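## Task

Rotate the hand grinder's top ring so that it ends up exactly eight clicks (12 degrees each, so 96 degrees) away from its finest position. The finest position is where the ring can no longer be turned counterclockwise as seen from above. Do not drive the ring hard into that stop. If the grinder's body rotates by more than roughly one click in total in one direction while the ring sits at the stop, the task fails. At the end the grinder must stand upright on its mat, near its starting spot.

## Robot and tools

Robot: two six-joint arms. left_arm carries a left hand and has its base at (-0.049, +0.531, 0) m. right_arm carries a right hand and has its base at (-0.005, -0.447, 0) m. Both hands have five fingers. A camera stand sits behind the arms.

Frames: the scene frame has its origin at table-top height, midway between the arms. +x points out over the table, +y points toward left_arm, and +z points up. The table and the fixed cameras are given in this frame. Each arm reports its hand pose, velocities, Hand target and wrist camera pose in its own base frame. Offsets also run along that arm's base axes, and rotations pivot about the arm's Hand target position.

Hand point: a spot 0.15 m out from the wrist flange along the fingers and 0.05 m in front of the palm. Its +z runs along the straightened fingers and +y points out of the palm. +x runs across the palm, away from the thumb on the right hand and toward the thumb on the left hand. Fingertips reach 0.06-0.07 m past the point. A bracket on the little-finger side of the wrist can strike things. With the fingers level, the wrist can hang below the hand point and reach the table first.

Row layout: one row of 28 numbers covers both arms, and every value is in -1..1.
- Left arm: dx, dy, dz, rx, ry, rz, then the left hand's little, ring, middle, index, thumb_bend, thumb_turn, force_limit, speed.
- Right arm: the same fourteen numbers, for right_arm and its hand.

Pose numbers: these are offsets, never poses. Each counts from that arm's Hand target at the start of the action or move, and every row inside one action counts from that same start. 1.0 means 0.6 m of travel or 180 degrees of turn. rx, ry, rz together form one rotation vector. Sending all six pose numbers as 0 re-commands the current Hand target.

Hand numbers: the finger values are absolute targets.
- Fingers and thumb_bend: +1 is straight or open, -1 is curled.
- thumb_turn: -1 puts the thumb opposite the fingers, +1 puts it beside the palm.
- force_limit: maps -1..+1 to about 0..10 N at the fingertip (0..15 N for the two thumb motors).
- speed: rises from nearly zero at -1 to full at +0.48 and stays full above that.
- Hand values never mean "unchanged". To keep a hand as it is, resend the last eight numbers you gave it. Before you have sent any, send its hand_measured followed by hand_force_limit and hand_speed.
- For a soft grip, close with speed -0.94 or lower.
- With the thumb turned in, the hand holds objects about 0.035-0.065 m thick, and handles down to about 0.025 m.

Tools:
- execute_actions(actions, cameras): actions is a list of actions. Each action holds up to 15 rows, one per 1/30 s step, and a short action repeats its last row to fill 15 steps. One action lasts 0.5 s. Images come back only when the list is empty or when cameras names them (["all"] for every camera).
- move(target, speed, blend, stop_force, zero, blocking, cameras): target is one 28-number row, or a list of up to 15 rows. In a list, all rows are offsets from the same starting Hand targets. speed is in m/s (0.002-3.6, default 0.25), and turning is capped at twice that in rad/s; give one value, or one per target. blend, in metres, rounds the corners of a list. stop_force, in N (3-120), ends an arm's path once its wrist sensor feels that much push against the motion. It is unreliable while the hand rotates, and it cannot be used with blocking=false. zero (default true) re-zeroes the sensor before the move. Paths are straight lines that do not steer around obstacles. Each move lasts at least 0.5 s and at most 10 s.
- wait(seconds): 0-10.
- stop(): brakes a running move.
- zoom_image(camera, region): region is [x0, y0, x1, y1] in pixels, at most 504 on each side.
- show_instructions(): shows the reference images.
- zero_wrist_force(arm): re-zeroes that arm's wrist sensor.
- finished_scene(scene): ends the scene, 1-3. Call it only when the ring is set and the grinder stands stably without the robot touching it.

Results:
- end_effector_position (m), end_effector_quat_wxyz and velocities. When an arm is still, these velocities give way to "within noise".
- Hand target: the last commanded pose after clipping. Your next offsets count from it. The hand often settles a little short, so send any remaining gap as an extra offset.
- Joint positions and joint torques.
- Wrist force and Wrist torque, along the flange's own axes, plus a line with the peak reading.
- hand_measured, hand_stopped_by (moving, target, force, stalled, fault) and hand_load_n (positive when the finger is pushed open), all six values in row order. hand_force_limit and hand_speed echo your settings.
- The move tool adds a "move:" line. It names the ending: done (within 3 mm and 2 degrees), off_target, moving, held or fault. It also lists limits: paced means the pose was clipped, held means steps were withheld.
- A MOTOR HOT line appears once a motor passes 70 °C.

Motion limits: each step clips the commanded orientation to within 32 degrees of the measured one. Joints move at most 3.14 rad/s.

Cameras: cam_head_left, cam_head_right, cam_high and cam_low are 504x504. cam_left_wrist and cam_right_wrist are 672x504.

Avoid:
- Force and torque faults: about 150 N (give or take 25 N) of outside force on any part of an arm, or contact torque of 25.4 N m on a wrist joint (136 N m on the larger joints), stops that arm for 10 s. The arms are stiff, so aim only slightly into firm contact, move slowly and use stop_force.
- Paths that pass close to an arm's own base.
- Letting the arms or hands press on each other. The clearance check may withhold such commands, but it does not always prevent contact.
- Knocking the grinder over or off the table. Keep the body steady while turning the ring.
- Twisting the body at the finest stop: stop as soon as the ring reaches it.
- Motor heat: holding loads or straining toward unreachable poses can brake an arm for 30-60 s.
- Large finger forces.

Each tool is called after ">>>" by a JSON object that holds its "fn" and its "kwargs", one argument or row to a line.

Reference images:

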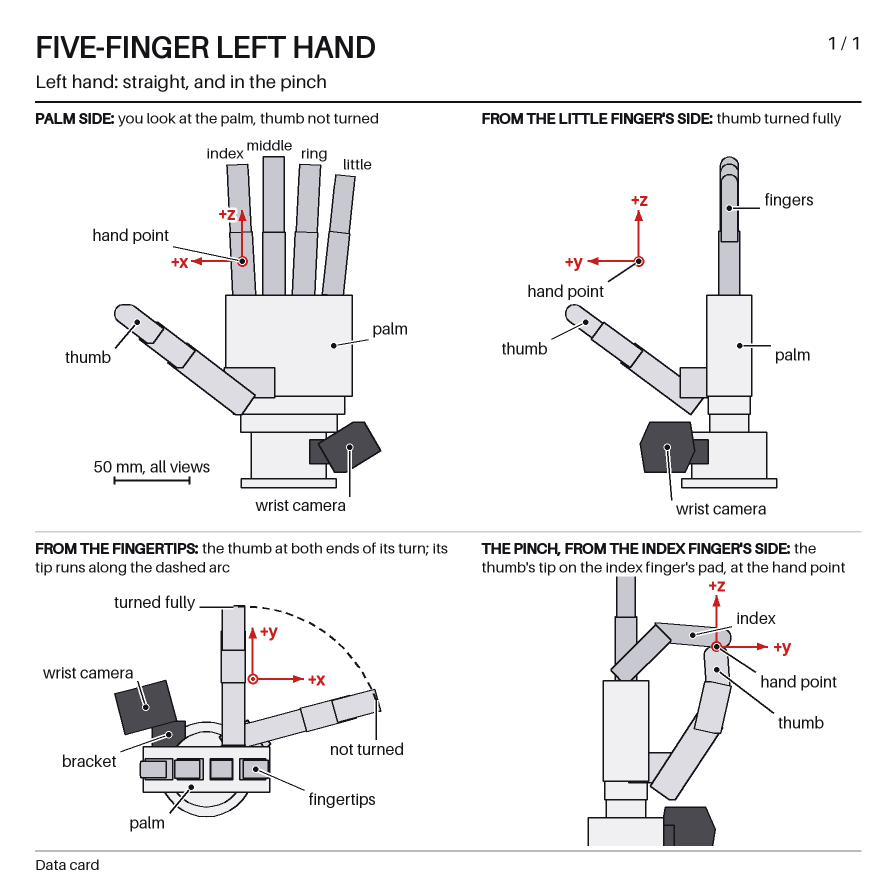

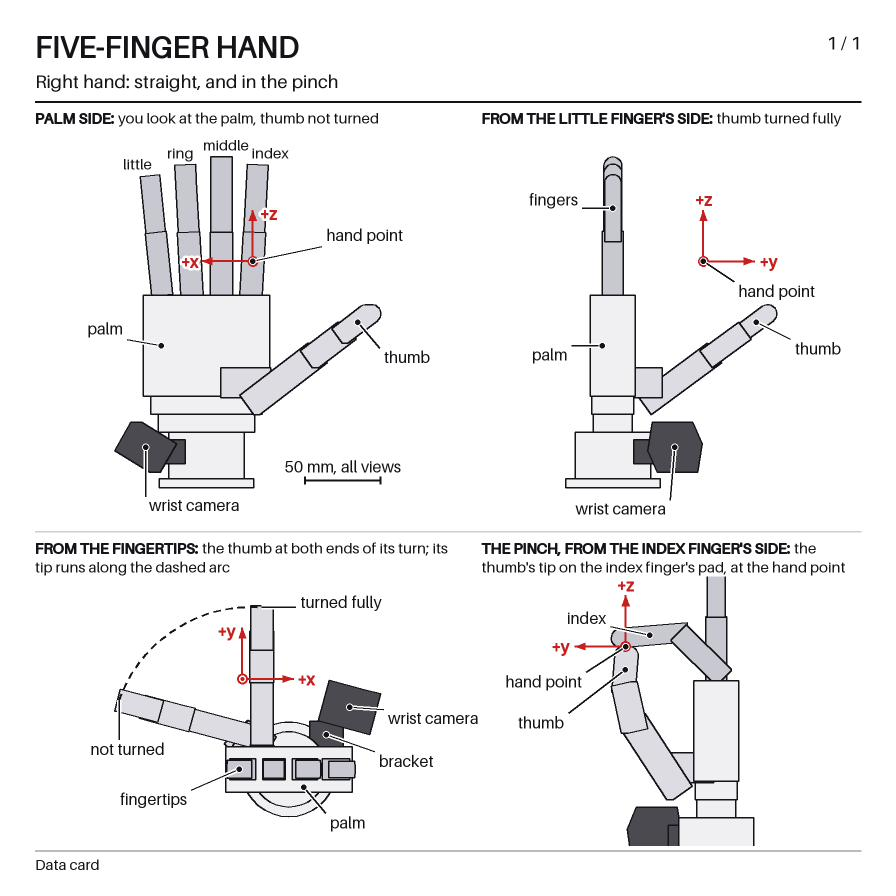

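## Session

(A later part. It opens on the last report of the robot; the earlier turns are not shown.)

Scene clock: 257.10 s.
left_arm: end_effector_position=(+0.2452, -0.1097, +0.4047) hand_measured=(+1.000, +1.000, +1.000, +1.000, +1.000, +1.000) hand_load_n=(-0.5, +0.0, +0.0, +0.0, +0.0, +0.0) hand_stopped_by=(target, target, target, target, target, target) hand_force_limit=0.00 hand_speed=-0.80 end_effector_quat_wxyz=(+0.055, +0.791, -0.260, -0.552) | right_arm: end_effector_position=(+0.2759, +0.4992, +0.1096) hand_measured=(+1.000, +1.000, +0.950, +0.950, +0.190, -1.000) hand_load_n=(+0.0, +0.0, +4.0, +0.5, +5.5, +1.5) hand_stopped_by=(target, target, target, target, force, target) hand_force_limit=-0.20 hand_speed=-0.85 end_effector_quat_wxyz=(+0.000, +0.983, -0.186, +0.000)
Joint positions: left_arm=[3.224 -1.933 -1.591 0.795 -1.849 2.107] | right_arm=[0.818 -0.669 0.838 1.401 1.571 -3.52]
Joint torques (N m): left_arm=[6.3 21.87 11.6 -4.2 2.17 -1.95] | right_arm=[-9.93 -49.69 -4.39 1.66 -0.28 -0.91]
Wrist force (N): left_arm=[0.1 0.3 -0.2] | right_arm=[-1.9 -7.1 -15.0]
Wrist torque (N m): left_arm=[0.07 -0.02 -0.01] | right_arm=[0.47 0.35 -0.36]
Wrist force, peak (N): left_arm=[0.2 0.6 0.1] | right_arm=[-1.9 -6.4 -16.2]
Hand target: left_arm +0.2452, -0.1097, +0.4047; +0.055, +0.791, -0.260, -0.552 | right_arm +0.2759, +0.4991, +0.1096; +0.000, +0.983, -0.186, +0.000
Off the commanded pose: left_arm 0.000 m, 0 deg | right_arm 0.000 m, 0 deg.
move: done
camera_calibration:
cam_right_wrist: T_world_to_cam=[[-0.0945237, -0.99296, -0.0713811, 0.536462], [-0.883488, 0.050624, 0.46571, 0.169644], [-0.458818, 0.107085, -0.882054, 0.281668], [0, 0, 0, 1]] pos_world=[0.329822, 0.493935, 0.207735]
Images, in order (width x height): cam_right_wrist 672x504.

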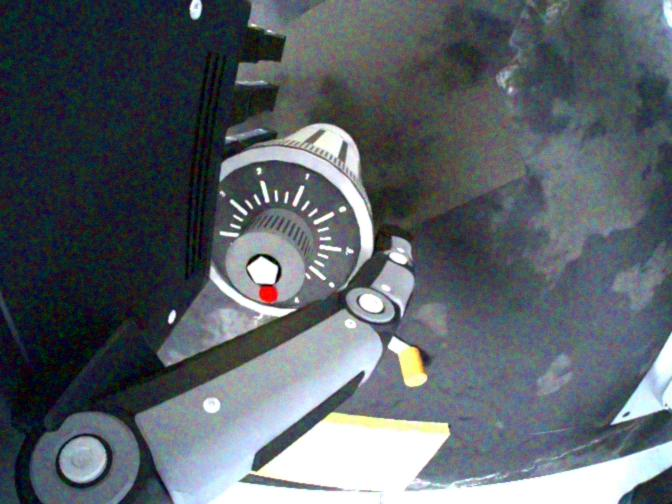

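>>> {"fn": "move", "kwargs": {
  "target": [0,0,0,0,0,0,1,1,1,1,1,1,0,-0.8, 0.0082,-0.0055,0,0,0,0.0667,1,1,0.95,0.95,-0.3,-1,-0.2,-0.85],
  "speed": 0.15,
  "cameras": ["cam_right_wrist"]
}}

>>> {"fn": "zoom_image", "kwargs": {
  "camera": "cam_right_wrist",
  "region": [180, 100, 430, 350]
}}

Scene clock: 261.27 s.
left_arm: end_effector_position=(+0.2452, -0.1097, +0.4047) hand_measured=(+1.000, +1.000, +1.000, +1.000, +1.000, +1.000) hand_load_n=(+0.0, +0.0, +0.0, +0.0, +0.0, +0.0) hand_stopped_by=(target, target, target, target, target, target) hand_force_limit=0.00 hand_speed=-0.80 end_effector_quat_wxyz=(+0.055, +0.791, -0.260, -0.552) | right_arm: end_effector_position=(+0.2808, +0.4959, +0.1096) hand_measured=(+1.000, +1.000, +0.950, +0.950, +0.190, -1.000) hand_load_n=(+0.0, +0.0, +3.5, +0.0, +6.0, +2.5) hand_stopped_by=(target, target, target, target, force, target) hand_force_limit=-0.20 hand_speed=-0.85 end_effector_quat_wxyz=(+0.000, +0.997, -0.082, +0.000)
Joint positions: left_arm=[3.224 -1.933 -1.591 0.795 -1.849 2.107] | right_arm=[0.832 -0.661 0.823 1.409 1.571 -3.716]
Joint torques (N m): left_arm=[6.17 22.81 10.65 -4.35 2.28 -1.96] | right_arm=[-10.94 -48.7 -8.27 1.98 -0.31 -1.09]
Wrist force (N): left_arm=[-0.1 0.2 0.1] | right_arm=[-2.1 -5.1 -13.9]
Wrist torque (N m): left_arm=[0.03 0.02 -0.02] | right_arm=[0.47 0.27 -0.26]
Wrist force, peak (N): left_arm=[0.0 0.6 0.1] | right_arm=[-2.0 -7.2 -16.4]
Hand target: left_arm +0.2452, -0.1097, +0.4047; +0.055, +0.791, -0.260, -0.552 | right_arm +0.2808, +0.4958, +0.1096; +0.000, +0.997, -0.082, +0.000
Off the commanded pose: left_arm 0.000 m, 0 deg | right_arm 0.000 m, 0 deg.
move: done
camera_calibration:
cam_right_wrist: T_world_to_cam=[[0.114002, -0.99091, -0.0714144, 0.474164], [-0.874733, -0.134196, 0.465654, 0.263359], [-0.471005, 0.00938295, -0.88208, 0.336145], [0, 0, 0, 1]] pos_world=[0.33464, 0.502042, 0.207735]
Images, in order (width x height): cam_right_wrist 672x504.

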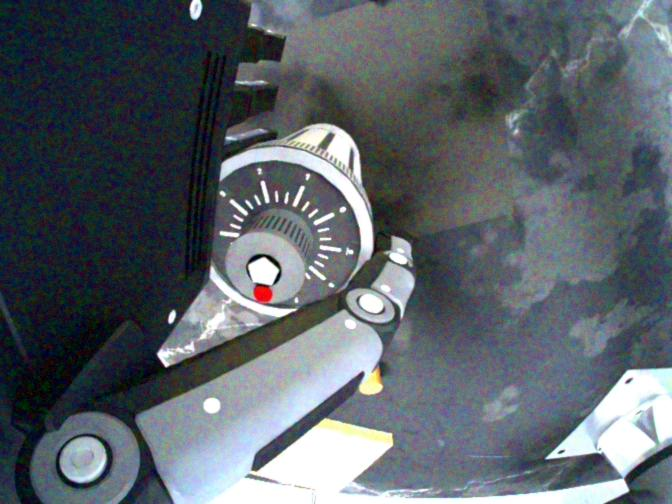

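Scaled by 2.016 from the camera's 672x504 image, which has a finer 960x720 frame.

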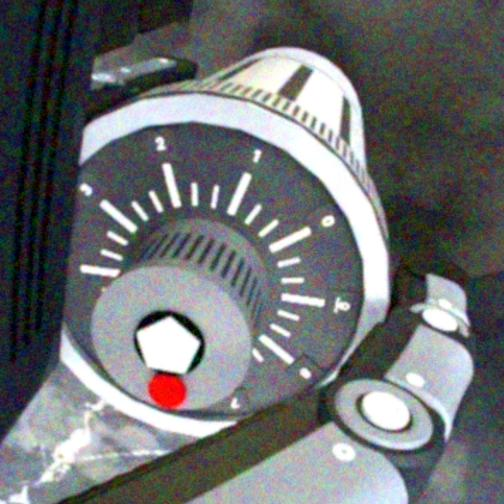

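>>> {"fn": "move", "kwargs": {
  "target": [0,0,0,0,0,0,1,1,1,1,1,1,0,-0.8, 0.0046,-0.0021,0,0,0,0.0333,1,1,0.95,0.95,-0.3,-1,-0.2,-0.85],
  "speed": 0.15,
  "cameras": ["cam_right_wrist"]
}}

>>> {"fn": "zoom_image", "kwargs": {
  "camera": "cam_right_wrist",
  "region": [180, 100, 430, 350]
}}

Scene clock: 267.73 s.
left_arm: end_effector_position=(+0.2452, -0.1097, +0.4047) hand_measured=(+1.000, +1.000, +1.000, +1.000, +1.000, +1.000) hand_load_n=(+0.0, +0.0, -0.5, +0.0, +0.0, +0.0) hand_stopped_by=(target, target, target, target, target, target) hand_force_limit=0.00 hand_speed=-0.80 end_effector_quat_wxyz=(+0.055, +0.791, -0.260, -0.552) | right_arm: end_effector_position=(+0.2835, +0.4946, +0.1096) hand_measured=(+1.000, +1.000, +0.950, +0.950, +0.190, -1.000) hand_load_n=(+0.0, +0.0, +3.0, +0.0, +6.0, +3.5) hand_stopped_by=(target, target, target, target, force, target) hand_force_limit=-0.20 hand_speed=-0.85 end_effector_quat_wxyz=(+0.000, +1.000, -0.030, +0.000)
Joint positions: left_arm=[3.224 -1.933 -1.591 0.795 -1.849 2.107] | right_arm=[0.838 -0.658 0.819 1.411 1.571 -3.815]
Joint torques (N m): left_arm=[6.23 23.07 10.3 -4.28 2.46 -2.11] | right_arm=[-8.64 -47.18 -15.63 1.9 0.38 -0.83]
Wrist force (N): left_arm=[0.0 0.3 0.2] | right_arm=[-2.2 -4.6 -13.7]
Wrist torque (N m): left_arm=[0.04 0.01 -0.01] | right_arm=[0.42 0.25 -0.15]
Wrist force, peak (N): left_arm=[-0.1 0.6 0.0] | right_arm=[-2.4 -6.0 -15.5]
Hand target: left_arm +0.2452, -0.1097, +0.4047; +0.055, +0.791, -0.260, -0.552 | right_arm +0.2836, +0.4946, +0.1096; +0.000, +1.000, -0.030, +0.000
Off the commanded pose: left_arm 0.000 m, 0 deg | right_arm 0.000 m, 0 deg.
move: done
camera_calibration:
cam_right_wrist: T_world_to_cam=[[0.216973, -0.973567, -0.0713481, 0.434796], [-0.855894, -0.224877, 0.465699, 0.305087], [-0.469433, -0.0399775, -0.882062, 0.361416], [0, 0, 0, 1]] pos_world=[0.336444, 0.506358, 0.207735]
Images, in order (width x height): cam_right_wrist 672x504.

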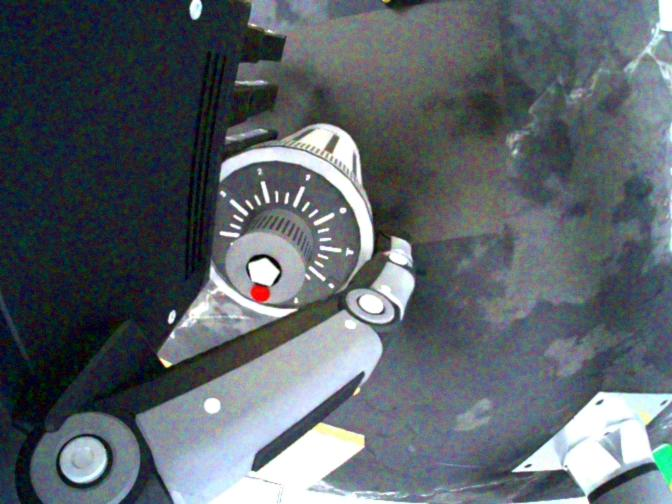

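Scaled by 2.016 from the camera's 672x504 image, which has a finer 960x720 frame.

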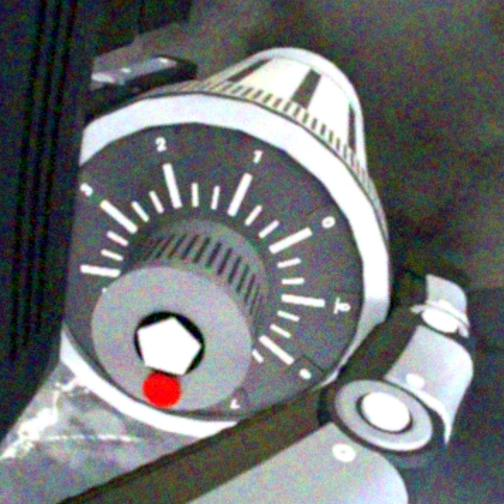

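>>> {"fn": "move", "kwargs": {
  "target": [0,0,0,0,0,0,1,1,1,1,1,1,0,-0.8, 0.0048,-0.0020,0,0,0,0.0333,1,1,0.95,0.95,-0.3,-1,-0.2,-0.85],
  "speed": 0.15,
  "cameras": ["cam_right_wrist"]
}}

>>> {"fn": "zoom_image", "kwargs": {
  "camera": "cam_right_wrist",
  "region": [180, 100, 430, 350]
}}

Scene clock: 278.60 s.
left_arm: end_effector_position=(+0.2452, -0.1097, +0.4047) hand_measured=(+1.000, +1.000, +1.000, +1.000, +1.000, +1.000) hand_load_n=(+0.0, +0.0, +0.0, +0.0, +0.0, +0.0) hand_stopped_by=(target, target, target, target, target, target) hand_force_limit=0.00 hand_speed=-0.80 end_effector_quat_wxyz=(+0.055, +0.791, -0.260, -0.552) | right_arm: end_effector_position=(+0.2864, +0.4934, +0.1096) hand_measured=(+1.000, +1.000, +0.950, +0.950, +0.190, -1.000) hand_load_n=(+0.0, +0.0, +3.5, +0.0, +6.0, +2.5) hand_stopped_by=(target, target, target, target, force, target) hand_force_limit=-0.20 hand_speed=-0.85 end_effector_quat_wxyz=(+0.000, +1.000, +0.023, +0.000)
Joint positions: left_arm=[3.224 -1.933 -1.591 0.795 -1.849 2.107] | right_arm=[0.845 -0.658 0.818 1.411 1.571 -3.913]
Joint torques (N m): left_arm=[6.14 22.79 10.36 -4.41 2.27 -1.78] | right_arm=[-9.48 -53.33 -0.64 -1.04 1.06 -0.59]
Wrist force (N): left_arm=[-0.1 0.3 0.1] | right_arm=[-2.4 -5.4 -14.3]
Wrist torque (N m): left_arm=[0.05 0.03 -0.02] | right_arm=[0.51 0.24 -0.26]
Wrist force, peak (N): left_arm=[-0.1 0.6 0.2] | right_arm=[-2.3 -5.6 -14.9]
Hand target: left_arm +0.2452, -0.1097, +0.4047; +0.055, +0.791, -0.260, -0.552 | right_arm +0.2865, +0.4934, +0.1096; +0.000, +1.000, +0.023, +0.000
Off the commanded pose: left_arm 0.000 m, 0 deg | right_arm 0.000 m, 0 deg.
move: done
camera_calibration:
cam_right_wrist: T_world_to_cam=[[0.31734, -0.945623, -0.071355, 0.390424], [-0.827732, -0.312923, 0.465767, 0.342691], [-0.462769, -0.0887438, -0.882026, 0.384899], [0, 0, 0, 1]] pos_world=[0.337878, 0.510587, 0.207735]
Images, in order (width x height): cam_right_wrist 672x504.

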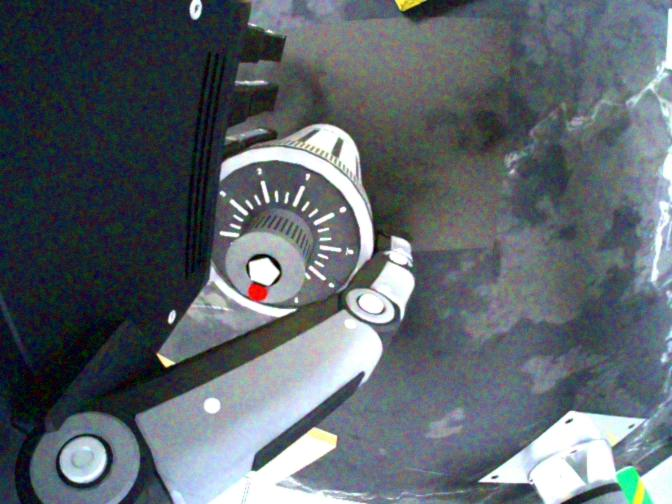

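Scaled by 2.016 from the camera's 672x504 image, which has a finer 960x720 frame.

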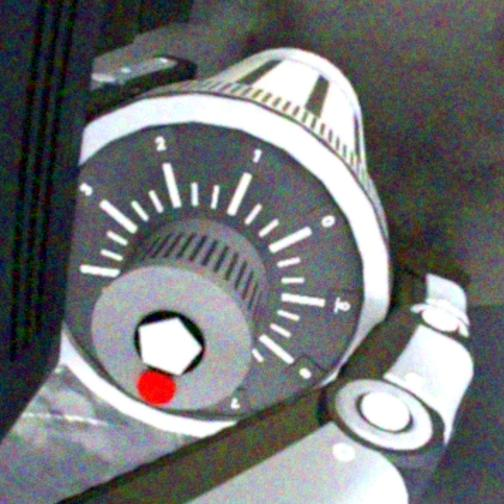

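>>> {"fn": "move", "kwargs": {
  "target": [0,0,0,0,0,0,1,1,1,1,1,1,0,-0.8, 0.0099,-0.0022,0,0,0,0.0667,1,1,0.95,0.95,-0.3,-1,-0.2,-0.85],
  "speed": 0.15,
  "cameras": ["cam_right_wrist"]
}}

>>> {"fn": "zoom_image", "kwargs": {
  "camera": "cam_right_wrist",
  "region": [180, 100, 430, 350]
}}

Scene clock: 284.27 s.
left_arm: end_effector_position=(+0.2452, -0.1097, +0.4047) hand_measured=(+1.000, +1.000, +1.000, +1.000, +1.000, +1.000) hand_load_n=(+0.0, -0.5, +0.0, +0.5, +0.0, +0.0) hand_stopped_by=(target, target, target, target, target, target) hand_force_limit=0.00 hand_speed=-0.80 end_effector_quat_wxyz=(+0.055, +0.791, -0.260, -0.552) | right_arm: end_effector_position=(+0.2923, +0.4921, +0.1096) hand_measured=(+1.000, +1.000, +0.950, +0.950, +0.190, -1.000) hand_load_n=(+0.0, +0.0, +4.0, +0.0, +5.5, +3.0) hand_stopped_by=(target, target, target, target, force, target) hand_force_limit=-0.20 hand_speed=-0.85 end_effector_quat_wxyz=(+0.000, +0.992, +0.127, +0.000)
Joint positions: left_arm=[3.224 -1.933 -1.591 0.795 -1.849 2.107] | right_arm=[0.857 -0.661 0.823 1.408 1.571 -4.11]
Joint torques (N m): left_arm=[6.63 23.32 10.98 -4.17 2.17 -1.9] | right_arm=[-11.39 -45.55 -14.65 0.65 0.18 -0.99]
Wrist force (N): left_arm=[-0.1 0.3 0.0] | right_arm=[-2.4 -7.0 -15.3]
Wrist torque (N m): left_arm=[0.05 0.02 -0.02] | right_arm=[0.63 0.29 -0.28]
Wrist force, peak (N): left_arm=[0.2 0.6 -0.1] | right_arm=[-2.3 -7.5 -15.7]
Hand target: left_arm +0.2452, -0.1097, +0.4047; +0.055, +0.791, -0.260, -0.552 | right_arm +0.2924, +0.4920, +0.1096; +0.000, +0.992, +0.127, +0.000
Off the commanded pose: left_arm 0.000 m, 0 deg | right_arm 0.000 m, 0 deg.
move: done
camera_calibration:
cam_right_wrist: T_world_to_cam=[[0.507109, -0.858923, -0.071358, 0.289191], [-0.744568, -0.478282, 0.465687, 0.404202], [-0.434119, -0.183023, -0.882068, 0.425512], [0, 0, 0, 1]] pos_world=[0.339027, 0.519594, 0.207735]
Images, in order (width x height): cam_right_wrist 672x504.

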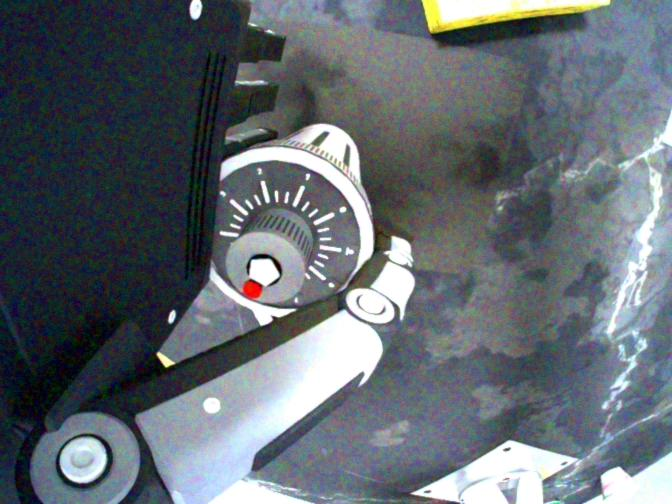

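Scaled by 2.016 from the camera's 672x504 image, which has a finer 960x720 frame.

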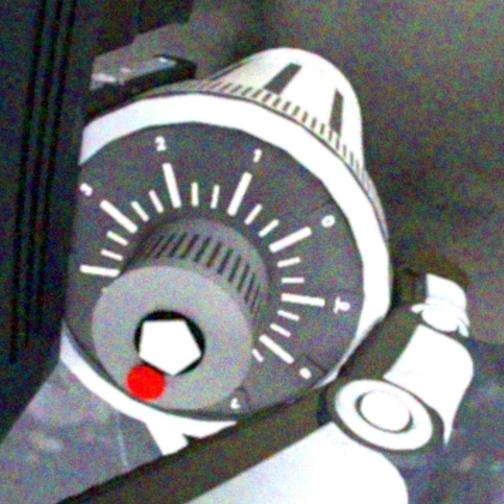

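>>> {"fn": "move", "kwargs": {
  "target": [0,0,0,0,0,0,1,1,1,1,1,1,0,-0.8, 0.0097,0.0005,0,0,0,0.0667,1,1,0.95,0.95,-0.3,-1,-0.2,-0.85],
  "speed": 0.15,
  "cameras": ["cam_right_wrist"]
}}

>>> {"fn": "zoom_image", "kwargs": {
  "camera": "cam_right_wrist",
  "region": [180, 100, 430, 350]
}}

Scene clock: 291.50 s.
left_arm: end_effector_position=(+0.2452, -0.1097, +0.4047) hand_measured=(+1.000, +1.000, +1.000, +1.000, +1.000, +1.000) hand_load_n=(+0.0, +0.0, +0.0, +0.0, +0.0, +0.0) hand_stopped_by=(target, target, target, target, target, target) hand_force_limit=0.00 hand_speed=-0.80 end_effector_quat_wxyz=(+0.055, +0.791, -0.260, -0.552) | right_arm: end_effector_position=(+0.2981, +0.4924, +0.1096) hand_measured=(+1.000, +1.000, +0.950, +0.950, +0.190, -1.000) hand_load_n=(+0.0, +0.0, +0.5, +0.0, +6.5, +3.5) hand_stopped_by=(target, target, target, target, force, target) hand_force_limit=-0.20 hand_speed=-0.85 end_effector_quat_wxyz=(+0.000, +0.973, +0.230, +0.000)
Joint positions: left_arm=[3.224 -1.933 -1.591 0.795 -1.849 2.107] | right_arm=[0.869 -0.668 0.837 1.402 1.571 -4.307]
Joint torques (N m): left_arm=[6.18 23.14 10.68 -4.26 2.17 -1.78] | right_arm=[-7.16 -49.64 -24.02 1.62 -1.96 -1.13]
Wrist force (N): left_arm=[0.0 0.4 0.0] | right_arm=[-1.4 2.6 -8.2]
Wrist torque (N m): left_arm=[0.07 0.01 -0.02] | right_arm=[0.13 0.17 -0.05]
Wrist force, peak (N): left_arm=[0.1 0.6 0.1] | right_arm=[-2.6 -7.6 -15.5]
Hand target: left_arm +0.2452, -0.1097, +0.4047; +0.055, +0.791, -0.260, -0.552 | right_arm +0.2982, +0.4923, +0.1096; +0.000, +0.973, +0.230, +0.000
Off the commanded pose: left_arm 0.000 m, 0 deg | right_arm 0.000 m, 0 deg.
move: done
camera_calibration:
cam_right_wrist: T_world_to_cam=[[0.674686, -0.734646, -0.0713711, 0.175282], [-0.628774, -0.622699, 0.465713, 0.445286], [-0.386577, -0.269334, -0.882053, 0.456436], [0, 0, 0, 1]] pos_world=[0.338171, 0.528983, 0.207735]
Images, in order (width x height): cam_right_wrist 672x504.

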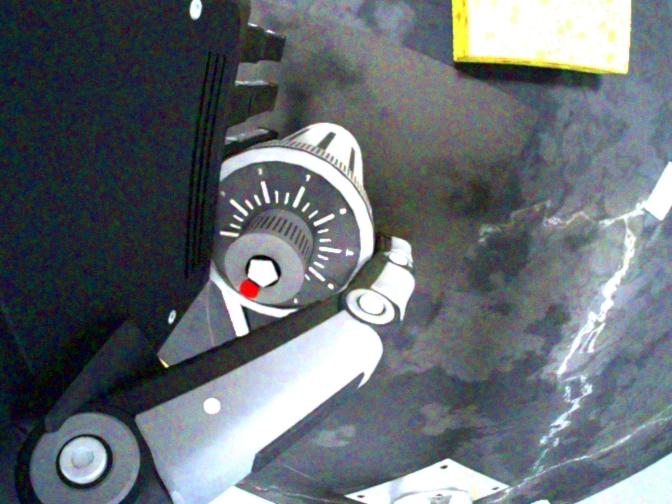

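Scaled by 2.016 from the camera's 672x504 image, which has a finer 960x720 frame.

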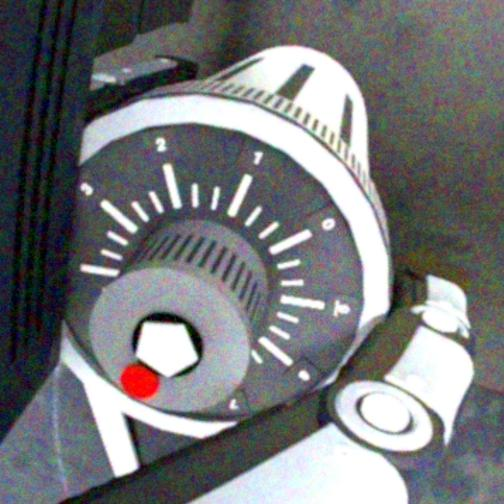

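>>> {"fn": "move", "kwargs": {
  "target": [0,0,0,0,0,0,1,1,1,1,1,1,0,-0.8, 0,0,-0.01,0,0,0,1,1,0.95,0.95,-0.3,-1,-0.2,-0.85],
  "speed": 0.01,
  "stop_force": 4,
  "cameras": []
}}

>>> {"fn": "move", "kwargs": {
  "target": [0,0,0,0,0,0,1,1,1,1,1,1,0,-0.8, 0.0052,0.0005,0,0,0,0.0333,1,1,0.95,0.95,-0.3,-1,-0.2,-0.85],
  "speed": 0.15,
  "cameras": ["cam_right_wrist"]
}}

>>> {"fn": "zoom_image", "kwargs": {
  "camera": "cam_right_wrist",
  "region": [180, 100, 430, 350]
}}

Scene clock: 299.60 s.
left_arm: end_effector_position=(+0.2452, -0.1097, +0.4047) hand_measured=(+1.000, +1.000, +1.000, +1.000, +1.000, +1.000) hand_load_n=(+0.0, +0.0, +0.0, +0.0, +0.0, +0.0) hand_stopped_by=(target, target, target, target, target, target) hand_force_limit=0.00 hand_speed=-0.80 end_effector_quat_wxyz=(+0.055, +0.791, -0.260, -0.552) | right_arm: end_effector_position=(+0.2982, +0.4923, +0.1094) hand_measured=(+1.000, +1.000, +0.950, +0.950, +0.190, -1.000) hand_load_n=(+0.0, +0.0, +0.0, +0.0, +6.0, +3.5) hand_stopped_by=(target, target, target, target, force, target) hand_force_limit=-0.20 hand_speed=-0.85 end_effector_quat_wxyz=(+0.000, +0.973, +0.230, +0.000)
Joint positions: left_arm=[3.224 -1.933 -1.591 0.795 -1.849 2.107] | right_arm=[0.869 -0.668 0.837 1.402 1.571 -4.308]
Joint torques (N m): left_arm=[4.74 23.61 10.06 -4.33 2.41 -1.93] | right_arm=[-8.24 -53.99 -25.8 2.45 -0.22 -1.73]
Wrist force (N): left_arm=[-0.1 0.4 -0.2] | right_arm=[-1.9 0.6 -13.1]
Wrist torque (N m): left_arm=[0.08 0.02 -0.02] | right_arm=[0.36 0.17 -0.10]
Wrist force, peak (N): left_arm=[-0.1 0.5 0.1] | right_arm=[-2.1 -0.3 -19.4]
Hand target: left_arm +0.2452, -0.1097, +0.4047; +0.055, +0.791, -0.260, -0.552 | right_arm +0.2982, +0.4923, +0.1094; +0.000, +0.973, +0.230, +0.000 (not the last commanded pose)
Off the commanded pose: left_arm 0.000 m, 0 deg | right_arm 0.006 m, 0 deg.
move: contact (right_arm)
No camera images: "cameras" was empty.

Scene clock: 300.47 s.
left_arm: end_effector_position=(+0.2452, -0.1097, +0.4047) hand_measured=(+1.000, +1.000, +1.000, +1.000, +1.000, +1.000) hand_load_n=(+0.0, +0.0, +0.0, +0.0, +0.0, +0.0) hand_stopped_by=(target, target, target, target, target, target) hand_force_limit=0.00 hand_speed=-0.80 end_effector_quat_wxyz=(+0.055, +0.791, -0.260, -0.552) | right_arm: end_effector_position=(+0.3013, +0.4927, +0.1094) hand_measured=(+1.000, +1.000, +0.950, +0.950, +0.190, -1.000) hand_load_n=(+0.0, +0.0, +0.5, +0.0, +6.0, +5.0) hand_stopped_by=(target, target, target, target, force, target) hand_force_limit=-0.20 hand_speed=-0.85 end_effector_quat_wxyz=(+0.000, +0.960, +0.281, +0.000)
Joint positions: left_arm=[3.224 -1.933 -1.591 0.795 -1.849 2.107] | right_arm=[0.874 -0.674 0.848 1.397 1.571 -4.407]
Joint torques (N m): left_arm=[5.84 23.33 10.86 -4.29 2.3 -1.87] | right_arm=[-6.04 -46.33 -20.86 2 -1.14 -0.78]
Wrist force (N): left_arm=[-0.1 0.3 0.2] | right_arm=[0.1 -0.8 -11.4]
Wrist torque (N m): left_arm=[0.04 0.03 -0.02] | right_arm=[0.37 0.26 0.09]
Wrist force, peak (N): left_arm=[0.1 0.5 0.1] | right_arm=[-1.8 0.5 -13.0]
Hand target: left_arm +0.2452, -0.1097, +0.4047; +0.055, +0.791, -0.260, -0.552 | right_arm +0.3014, +0.4926, +0.1094; +0.000, +0.960, +0.281, +0.000
Off the commanded pose: left_arm 0.000 m, 0 deg | right_arm 0.000 m, 0 deg.
move: done
camera_calibration:
cam_right_wrist: T_world_to_cam=[[0.747743, -0.660138, -0.0713978, 0.114658], [-0.560261, -0.684983, 0.465731, 0.457521], [-0.356353, -0.308246, -0.882041, 0.467586], [0, 0, 0, 1]] pos_world=[0.337223, 0.533215, 0.207535]
Images, in order (width x height): cam_right_wrist 672x504.

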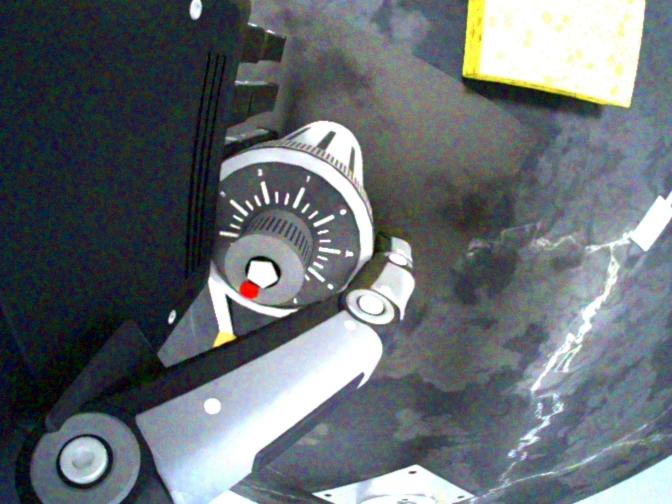

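Scaled by 2.016 from the camera's 672x504 image, which has a finer 960x720 frame.

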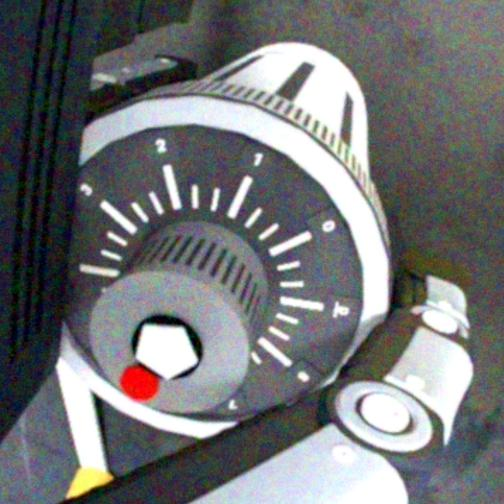

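>>> {"fn": "execute_actions", "kwargs": {
  "actions": [],
  "cameras": ["cam_right_wrist", "cam_high"]
}}

>>> {"fn": "zoom_image", "kwargs": {
  "camera": "cam_right_wrist",
  "region": [240, 160, 360, 250]
}}

Scene clock: 317.50 s.
left_arm: end_effector_position=(+0.2452, -0.1097, +0.4047) hand_measured=(+1.000, +1.000, +1.000, +1.000, +1.000, +1.000) hand_load_n=(-0.5, +0.0, +0.0, +0.0, +0.0, +0.0) hand_stopped_by=(target, target, target, target, target, target) hand_force_limit=0.00 hand_speed=-0.80 end_effector_quat_wxyz=(+0.055, +0.791, -0.260, -0.552) | right_arm: end_effector_position=(+0.3014, +0.4926, +0.1094) hand_measured=(+1.000, +1.000, +0.950, +0.950, +0.190, -1.000) hand_load_n=(+0.0, +0.0, +1.0, +0.0, +6.0, +5.0) hand_stopped_by=(target, target, target, target, force, target) hand_force_limit=-0.20 hand_speed=-0.85 end_effector_quat_wxyz=(+0.000, +0.960, +0.281, +0.000)
Joint positions: left_arm=[3.224 -1.933 -1.591 0.795 -1.849 2.107] | right_arm=[0.874 -0.674 0.848 1.397 1.571 -4.407]
Joint velocities: within noise
Joint torques (N m): left_arm=[6.52 24.6 10.83 -4.13 2.27 -1.89] | right_arm=[-9.04 -42.1 -24.75 3.4 -0.99 -1.3]
Wrist force (N): left_arm=[0.1 0.0 0.2] | right_arm=[-0.1 -0.9 -11.2]
Wrist torque (N m): left_arm=[0.00 -0.01 0.00] | right_arm=[0.37 0.30 0.07]
Wrist force, peak (N): left_arm=[0.3 0.6 0.0] | right_arm=[0.0 -0.9 -11.6]
Hand target: left_arm +0.2452, -0.1097, +0.4047; +0.055, +0.791, -0.260, -0.552 | right_arm +0.3014, +0.4926, +0.1094; +0.000, +0.960, +0.281, +0.000
Off the commanded pose: left_arm 0.000 m, 0 deg | right_arm 0.000 m, 0 deg.
camera_calibration:
cam_right_wrist: T_world_to_cam=[[0.747785, -0.660087, -0.0714331, 0.114548], [-0.560205, -0.685032, 0.465726, 0.457585], [-0.356354, -0.308246, -0.882041, 0.467622], [0, 0, 0, 1]] pos_world=[0.337323, 0.533215, 0.207535]
Images, in order (width x height): cam_high 504x504, cam_right_wrist 672x504.

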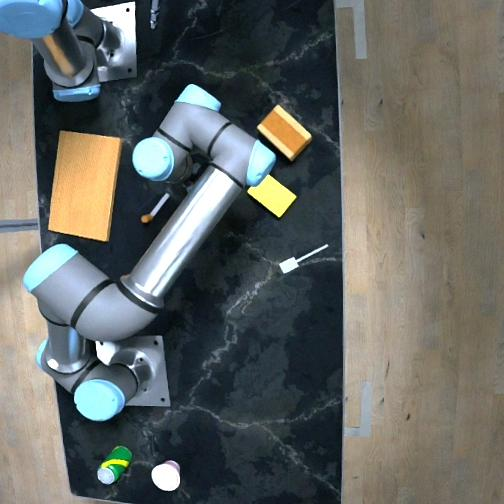

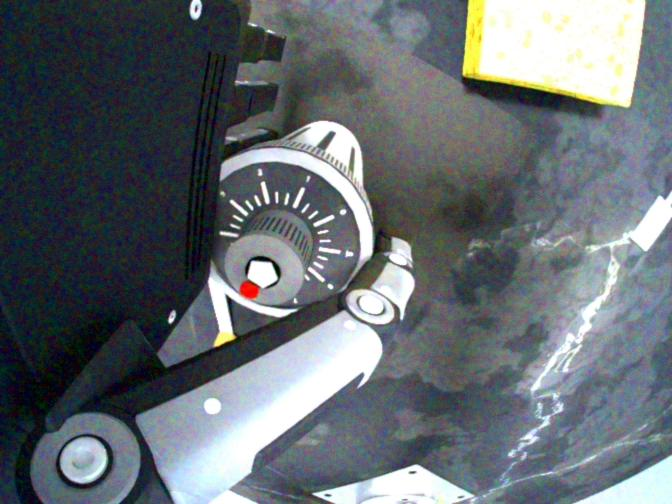

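Scaled by 4.200 from the camera's 672x504 image, which has a finer 960x720 frame.

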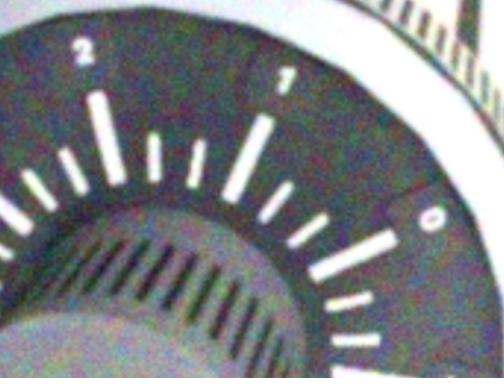

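>>> {"fn": "zoom_image", "kwargs": {
  "camera": "cam_right_wrist",
  "region": [205, 150, 385, 330]
}}

Scaled by 2.800 from the camera's 672x504 image, which has a finer 960x720 frame.

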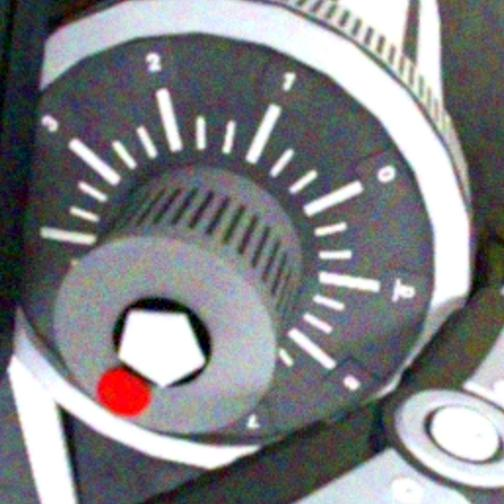

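>>> {"fn": "move", "kwargs": {
  "target": [
    [0,0,0,0,0,0,1,1,1,1,1,1,0,-0.8, -0.01035,-0.0005,0,0,0,-0.0667,1,1,0.95,0.95,-0.3,-1,-0.2,-0.85],
    [0,0,0,0,0,0,1,1,1,1,1,1,0,-0.8, -0.0206,0.0012,0,0,0,-0.1333,1,1,0.95,0.95,-0.3,-1,-0.2,-0.85],
    [0,0,0,0,0,0,1,1,1,1,1,1,0,-0.8, -0.0302,0.0049,0,0,0,-0.2,1,1,0.95,0.95,-0.3,-1,-0.2,-0.85]
  ],
  "speed": 0.15,
  "blend": 0.003,
  "cameras": ["cam_right_wrist"]
}}

>>> {"fn": "zoom_image", "kwargs": {
  "camera": "cam_right_wrist",
  "region": [205, 150, 385, 330]
}}

Scene clock: 375.87 s.
left_arm: end_effector_position=(+0.2452, -0.1097, +0.4047) hand_measured=(+1.000, +1.000, +1.000, +1.000, +1.000, +1.000) hand_load_n=(+0.0, +0.0, +0.0, +0.0, +0.0, +0.0) hand_stopped_by=(target, target, target, target, target, target) hand_force_limit=0.00 hand_speed=-0.80 end_effector_quat_wxyz=(+0.055, +0.791, -0.260, -0.552) | right_arm: end_effector_position=(+0.2833, +0.4955, +0.1094) hand_measured=(+1.000, +1.000, +0.950, +0.950, +0.190, -1.000) hand_load_n=(+0.0, +0.0, +1.5, +0.0, +6.0, +1.5) hand_stopped_by=(target, target, target, target, force, target) hand_force_limit=-0.20 hand_speed=-0.85 end_effector_quat_wxyz=(+0.000, +1.000, -0.030, +0.000)
Joint positions: left_arm=[3.224 -1.933 -1.591 0.795 -1.849 2.107] | right_arm=[0.84 -0.656 0.815 1.412 1.571 -3.813]
Joint torques (N m): left_arm=[4.91 23.03 10.61 -4.31 2.29 -1.79] | right_arm=[9.85 -54.58 -1.23 -0.74 1.21 0.58]
Wrist force (N): left_arm=[0.2 0.3 0.0] | right_arm=[0.6 -3.4 -14.3]
Wrist torque (N m): left_arm=[0.05 -0.02 0.00] | right_arm=[0.42 0.31 0.06]
Wrist force, peak (N): left_arm=[0.0 0.6 0.1] | right_arm=[0.6 -3.2 -14.4]
Hand target: left_arm +0.2452, -0.1097, +0.4047; +0.055, +0.791, -0.260, -0.552 | right_arm +0.2832, +0.4956, +0.1094; +0.000, +1.000, -0.030, +0.000
Off the commanded pose: left_arm 0.000 m, 0 deg | right_arm 0.000 m, 0 deg.
move: done
camera_calibration:
cam_right_wrist: T_world_to_cam=[[0.217058, -0.973542, -0.0714203, 0.435675], [-0.855829, -0.224982, 0.465767, 0.305229], [-0.469512, -0.0399749, -0.882021, 0.361199], [0, 0, 0, 1]] pos_world=[0.336245, 0.507258, 0.207535]
Images, in order (width x height): cam_right_wrist 672x504.

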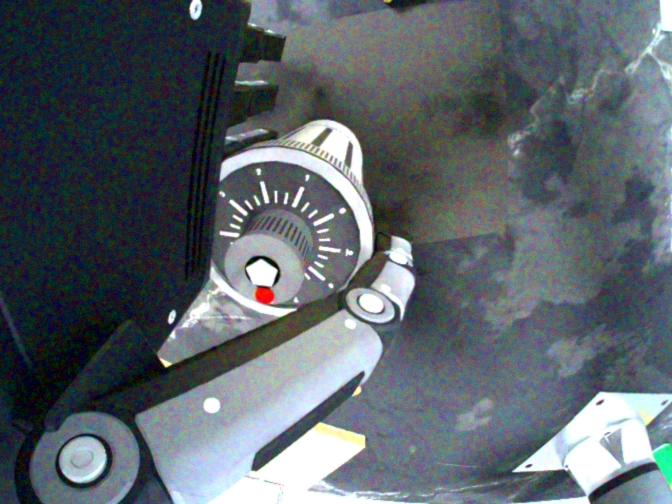

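Scaled by 2.800 from the camera's 672x504 image, which has a finer 960x720 frame.

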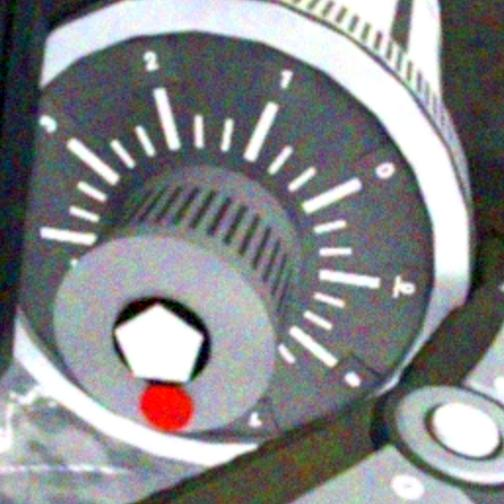

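>>> {"fn": "move", "kwargs": {
  "target": [
    [0,0,0,0,0,0,1,1,1,1,1,1,0,-0.8, -0.0087,0.0057,0,0,0,-0.0667,1,1,0.95,0.95,-0.3,-1,-0.2,-0.85],
    [0,0,0,0,0,0,1,1,1,1,1,1,0,-0.8, -0.0160,0.0131,0,0,0,-0.1333,1,1,0.95,0.95,-0.3,-1,-0.2,-0.85],
    [0,0,0,0,0,0,1,1,1,1,1,1,0,-0.8, -0.0216,0.0218,0,0,0,-0.2,1,1,0.95,0.95,-0.3,-1,-0.2,-0.85],
    [0,0,0,0,0,0,1,1,1,1,1,1,0,-0.8, -0.0252,0.0315,0,0,0,-0.2667,1,1,0.95,0.95,-0.3,-1,-0.2,-0.85]
  ],
  "speed": 0.15,
  "blend": 0.003,
  "cameras": ["cam_right_wrist"]
}}

>>> {"fn": "zoom_image", "kwargs": {
  "camera": "cam_right_wrist",
  "region": [205, 150, 385, 330]
}}

Scene clock: 387.57 s.
left_arm: end_effector_position=(+0.2452, -0.1097, +0.4047) hand_measured=(+1.000, +1.000, +1.000, +1.000, +1.000, +1.000) hand_load_n=(+0.0, +0.0, +0.0, +0.0, +0.0, +0.0) hand_stopped_by=(target, target, target, target, target, target) hand_force_limit=0.00 hand_speed=-0.80 end_effector_quat_wxyz=(+0.055, +0.791, -0.260, -0.552) | right_arm: end_effector_position=(+0.2682, +0.5144, +0.1094) hand_measured=(+1.000, +1.000, +0.950, +0.950, +0.190, -1.000) hand_load_n=(+0.0, +0.0, +5.0, +0.0, +5.5, +0.5) hand_stopped_by=(target, target, target, target, force, target) hand_force_limit=-0.20 hand_speed=-0.85 end_effector_quat_wxyz=(+0.000, +0.901, -0.434, +0.000)
Joint positions: left_arm=[3.224 -1.933 -1.591 0.795 -1.849 2.107] | right_arm=[0.791 -0.698 0.894 1.375 1.57 -3.024]
Joint torques (N m): left_arm=[5.6 24.04 10.29 -4.2 2.12 -1.9] | right_arm=[11.23 -35.04 -19.21 4.74 0.78 0.45]
Wrist force (N): left_arm=[-0.1 0.3 0.1] | right_arm=[1.2 -9.8 -19.5]
Wrist torque (N m): left_arm=[0.05 0.02 -0.02] | right_arm=[0.91 0.40 -0.09]
Wrist force, peak (N): left_arm=[-0.3 0.5 0.0] | right_arm=[1.4 -10.3 -20.1]
Hand target: left_arm +0.2452, -0.1097, +0.4047; +0.055, +0.791, -0.260, -0.552 | right_arm +0.2681, +0.5145, +0.1094; +0.000, +0.901, -0.434, +0.000
Off the commanded pose: left_arm 0.000 m, 0 deg | right_arm 0.000 m, 0 deg.
move: done
camera_calibration:
cam_right_wrist: T_world_to_cam=[[-0.578348, -0.812648, -0.0715365, 0.587885], [-0.739814, 0.485511, 0.465783, -0.100099], [-0.343786, 0.322308, -0.882003, 0.134756], [0, 0, 0, 1]] pos_world=[0.312274, 0.482909, 0.207535]
Images, in order (width x height): cam_right_wrist 672x504.

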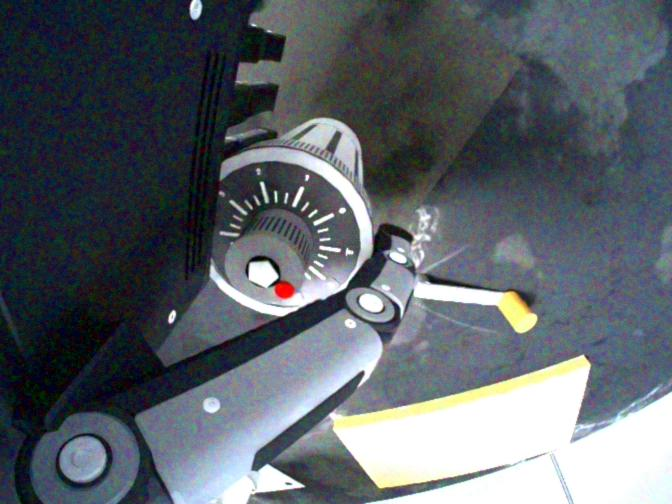

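Scaled by 2.800 from the camera's 672x504 image, which has a finer 960x720 frame.

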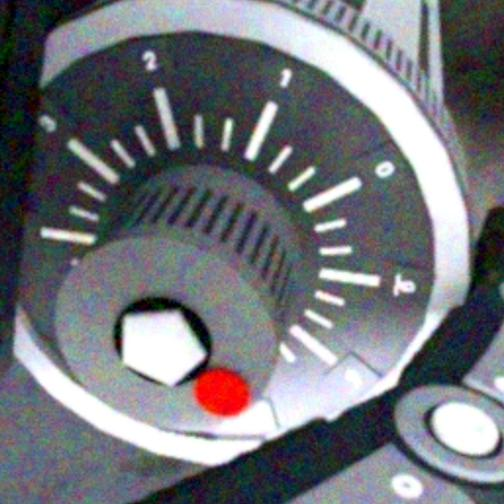

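>>> {"fn": "move", "kwargs": {
  "target": [
    [0,0,0,0,0,0,1,1,1,1,1,1,0,-0.8, 0.0013,0.001,0,0,0,0,1,1,0.95,0.95,-0.3,-1,-0.2,-0.85],
    [0,0,0,0,0,0,1,1,1,1,1,1,0,-0.8, -0.0003,0.0112,0,0,0,-0.0667,1,1,0.95,0.95,-0.3,-1,-0.2,-0.85]
  ],
  "speed": 0.1,
  "blend": 0.001,
  "cameras": ["cam_right_wrist"]
}}

>>> {"fn": "zoom_image", "kwargs": {
  "camera": "cam_right_wrist",
  "region": [205, 150, 385, 330]
}}

Scene clock: 396.37 s.
left_arm: end_effector_position=(+0.2452, -0.1097, +0.4047) hand_measured=(+1.000, +1.000, +1.000, +1.000, +1.000, +1.000) hand_load_n=(+0.0, +0.0, +0.0, +0.0, +0.0, +0.0) hand_stopped_by=(target, target, target, target, target, target) hand_force_limit=0.00 hand_speed=-0.80 end_effector_quat_wxyz=(+0.055, +0.791, -0.260, -0.552) | right_arm: end_effector_position=(+0.2680, +0.5212, +0.1094) hand_measured=(+1.000, +1.000, +0.950, +0.950, +0.190, -1.000) hand_load_n=(+0.0, +0.5, +3.0, +0.0, +5.5, +0.5) hand_stopped_by=(target, target, target, target, force, target) hand_force_limit=-0.20 hand_speed=-0.85 end_effector_quat_wxyz=(+0.000, +0.851, -0.526, +0.000)
Joint positions: left_arm=[3.224 -1.933 -1.591 0.795 -1.849 2.107] | right_arm=[0.781 -0.715 0.925 1.361 1.57 -2.825]
Joint torques (N m): left_arm=[6.86 25.68 11.06 -4.38 2.35 -2.03] | right_arm=[6 -37.62 -21.53 3.47 -0.2 0.12]
Wrist force (N): left_arm=[0.0 0.0 0.1] | right_arm=[1.8 -6.5 -18.0]
Wrist torque (N m): left_arm=[-0.01 0.01 0.00] | right_arm=[0.69 0.40 -0.04]
Wrist force, peak (N): left_arm=[0.3 0.5 0.0] | right_arm=[1.7 -10.1 -19.8]
Hand target: left_arm +0.2452, -0.1097, +0.4047; +0.055, +0.791, -0.260, -0.552 | right_arm +0.2679, +0.5212, +0.1094; +0.000, +0.851, -0.526, +0.000
Off the commanded pose: left_arm 0.000 m, 0 deg | right_arm 0.000 m, 0 deg.
move: done; blend cut to 0.0005 m at target 1
camera_calibration:
cam_right_wrist: T_world_to_cam=[[-0.734759, -0.674548, -0.0715197, 0.563176], [-0.622605, 0.628791, 0.465816, -0.209521], [-0.269244, 0.386791, -0.881987, 0.078866], [0, 0, 0, 1]] pos_world=[0.304584, 0.481129, 0.207435]
Images, in order (width x height): cam_right_wrist 672x504.

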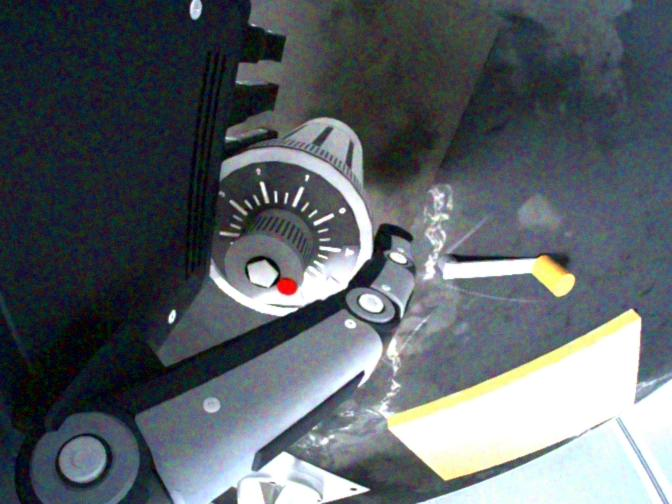

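Scaled by 2.800 from the camera's 672x504 image, which has a finer 960x720 frame.

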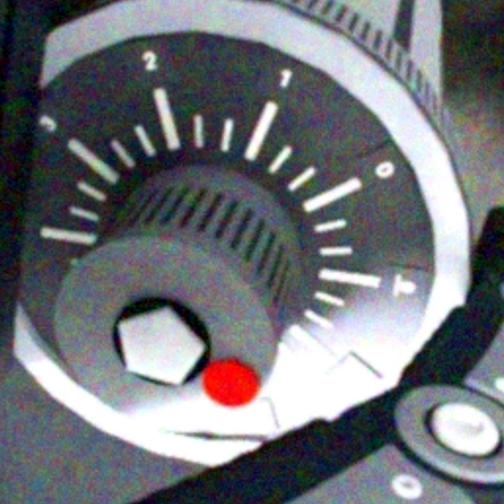

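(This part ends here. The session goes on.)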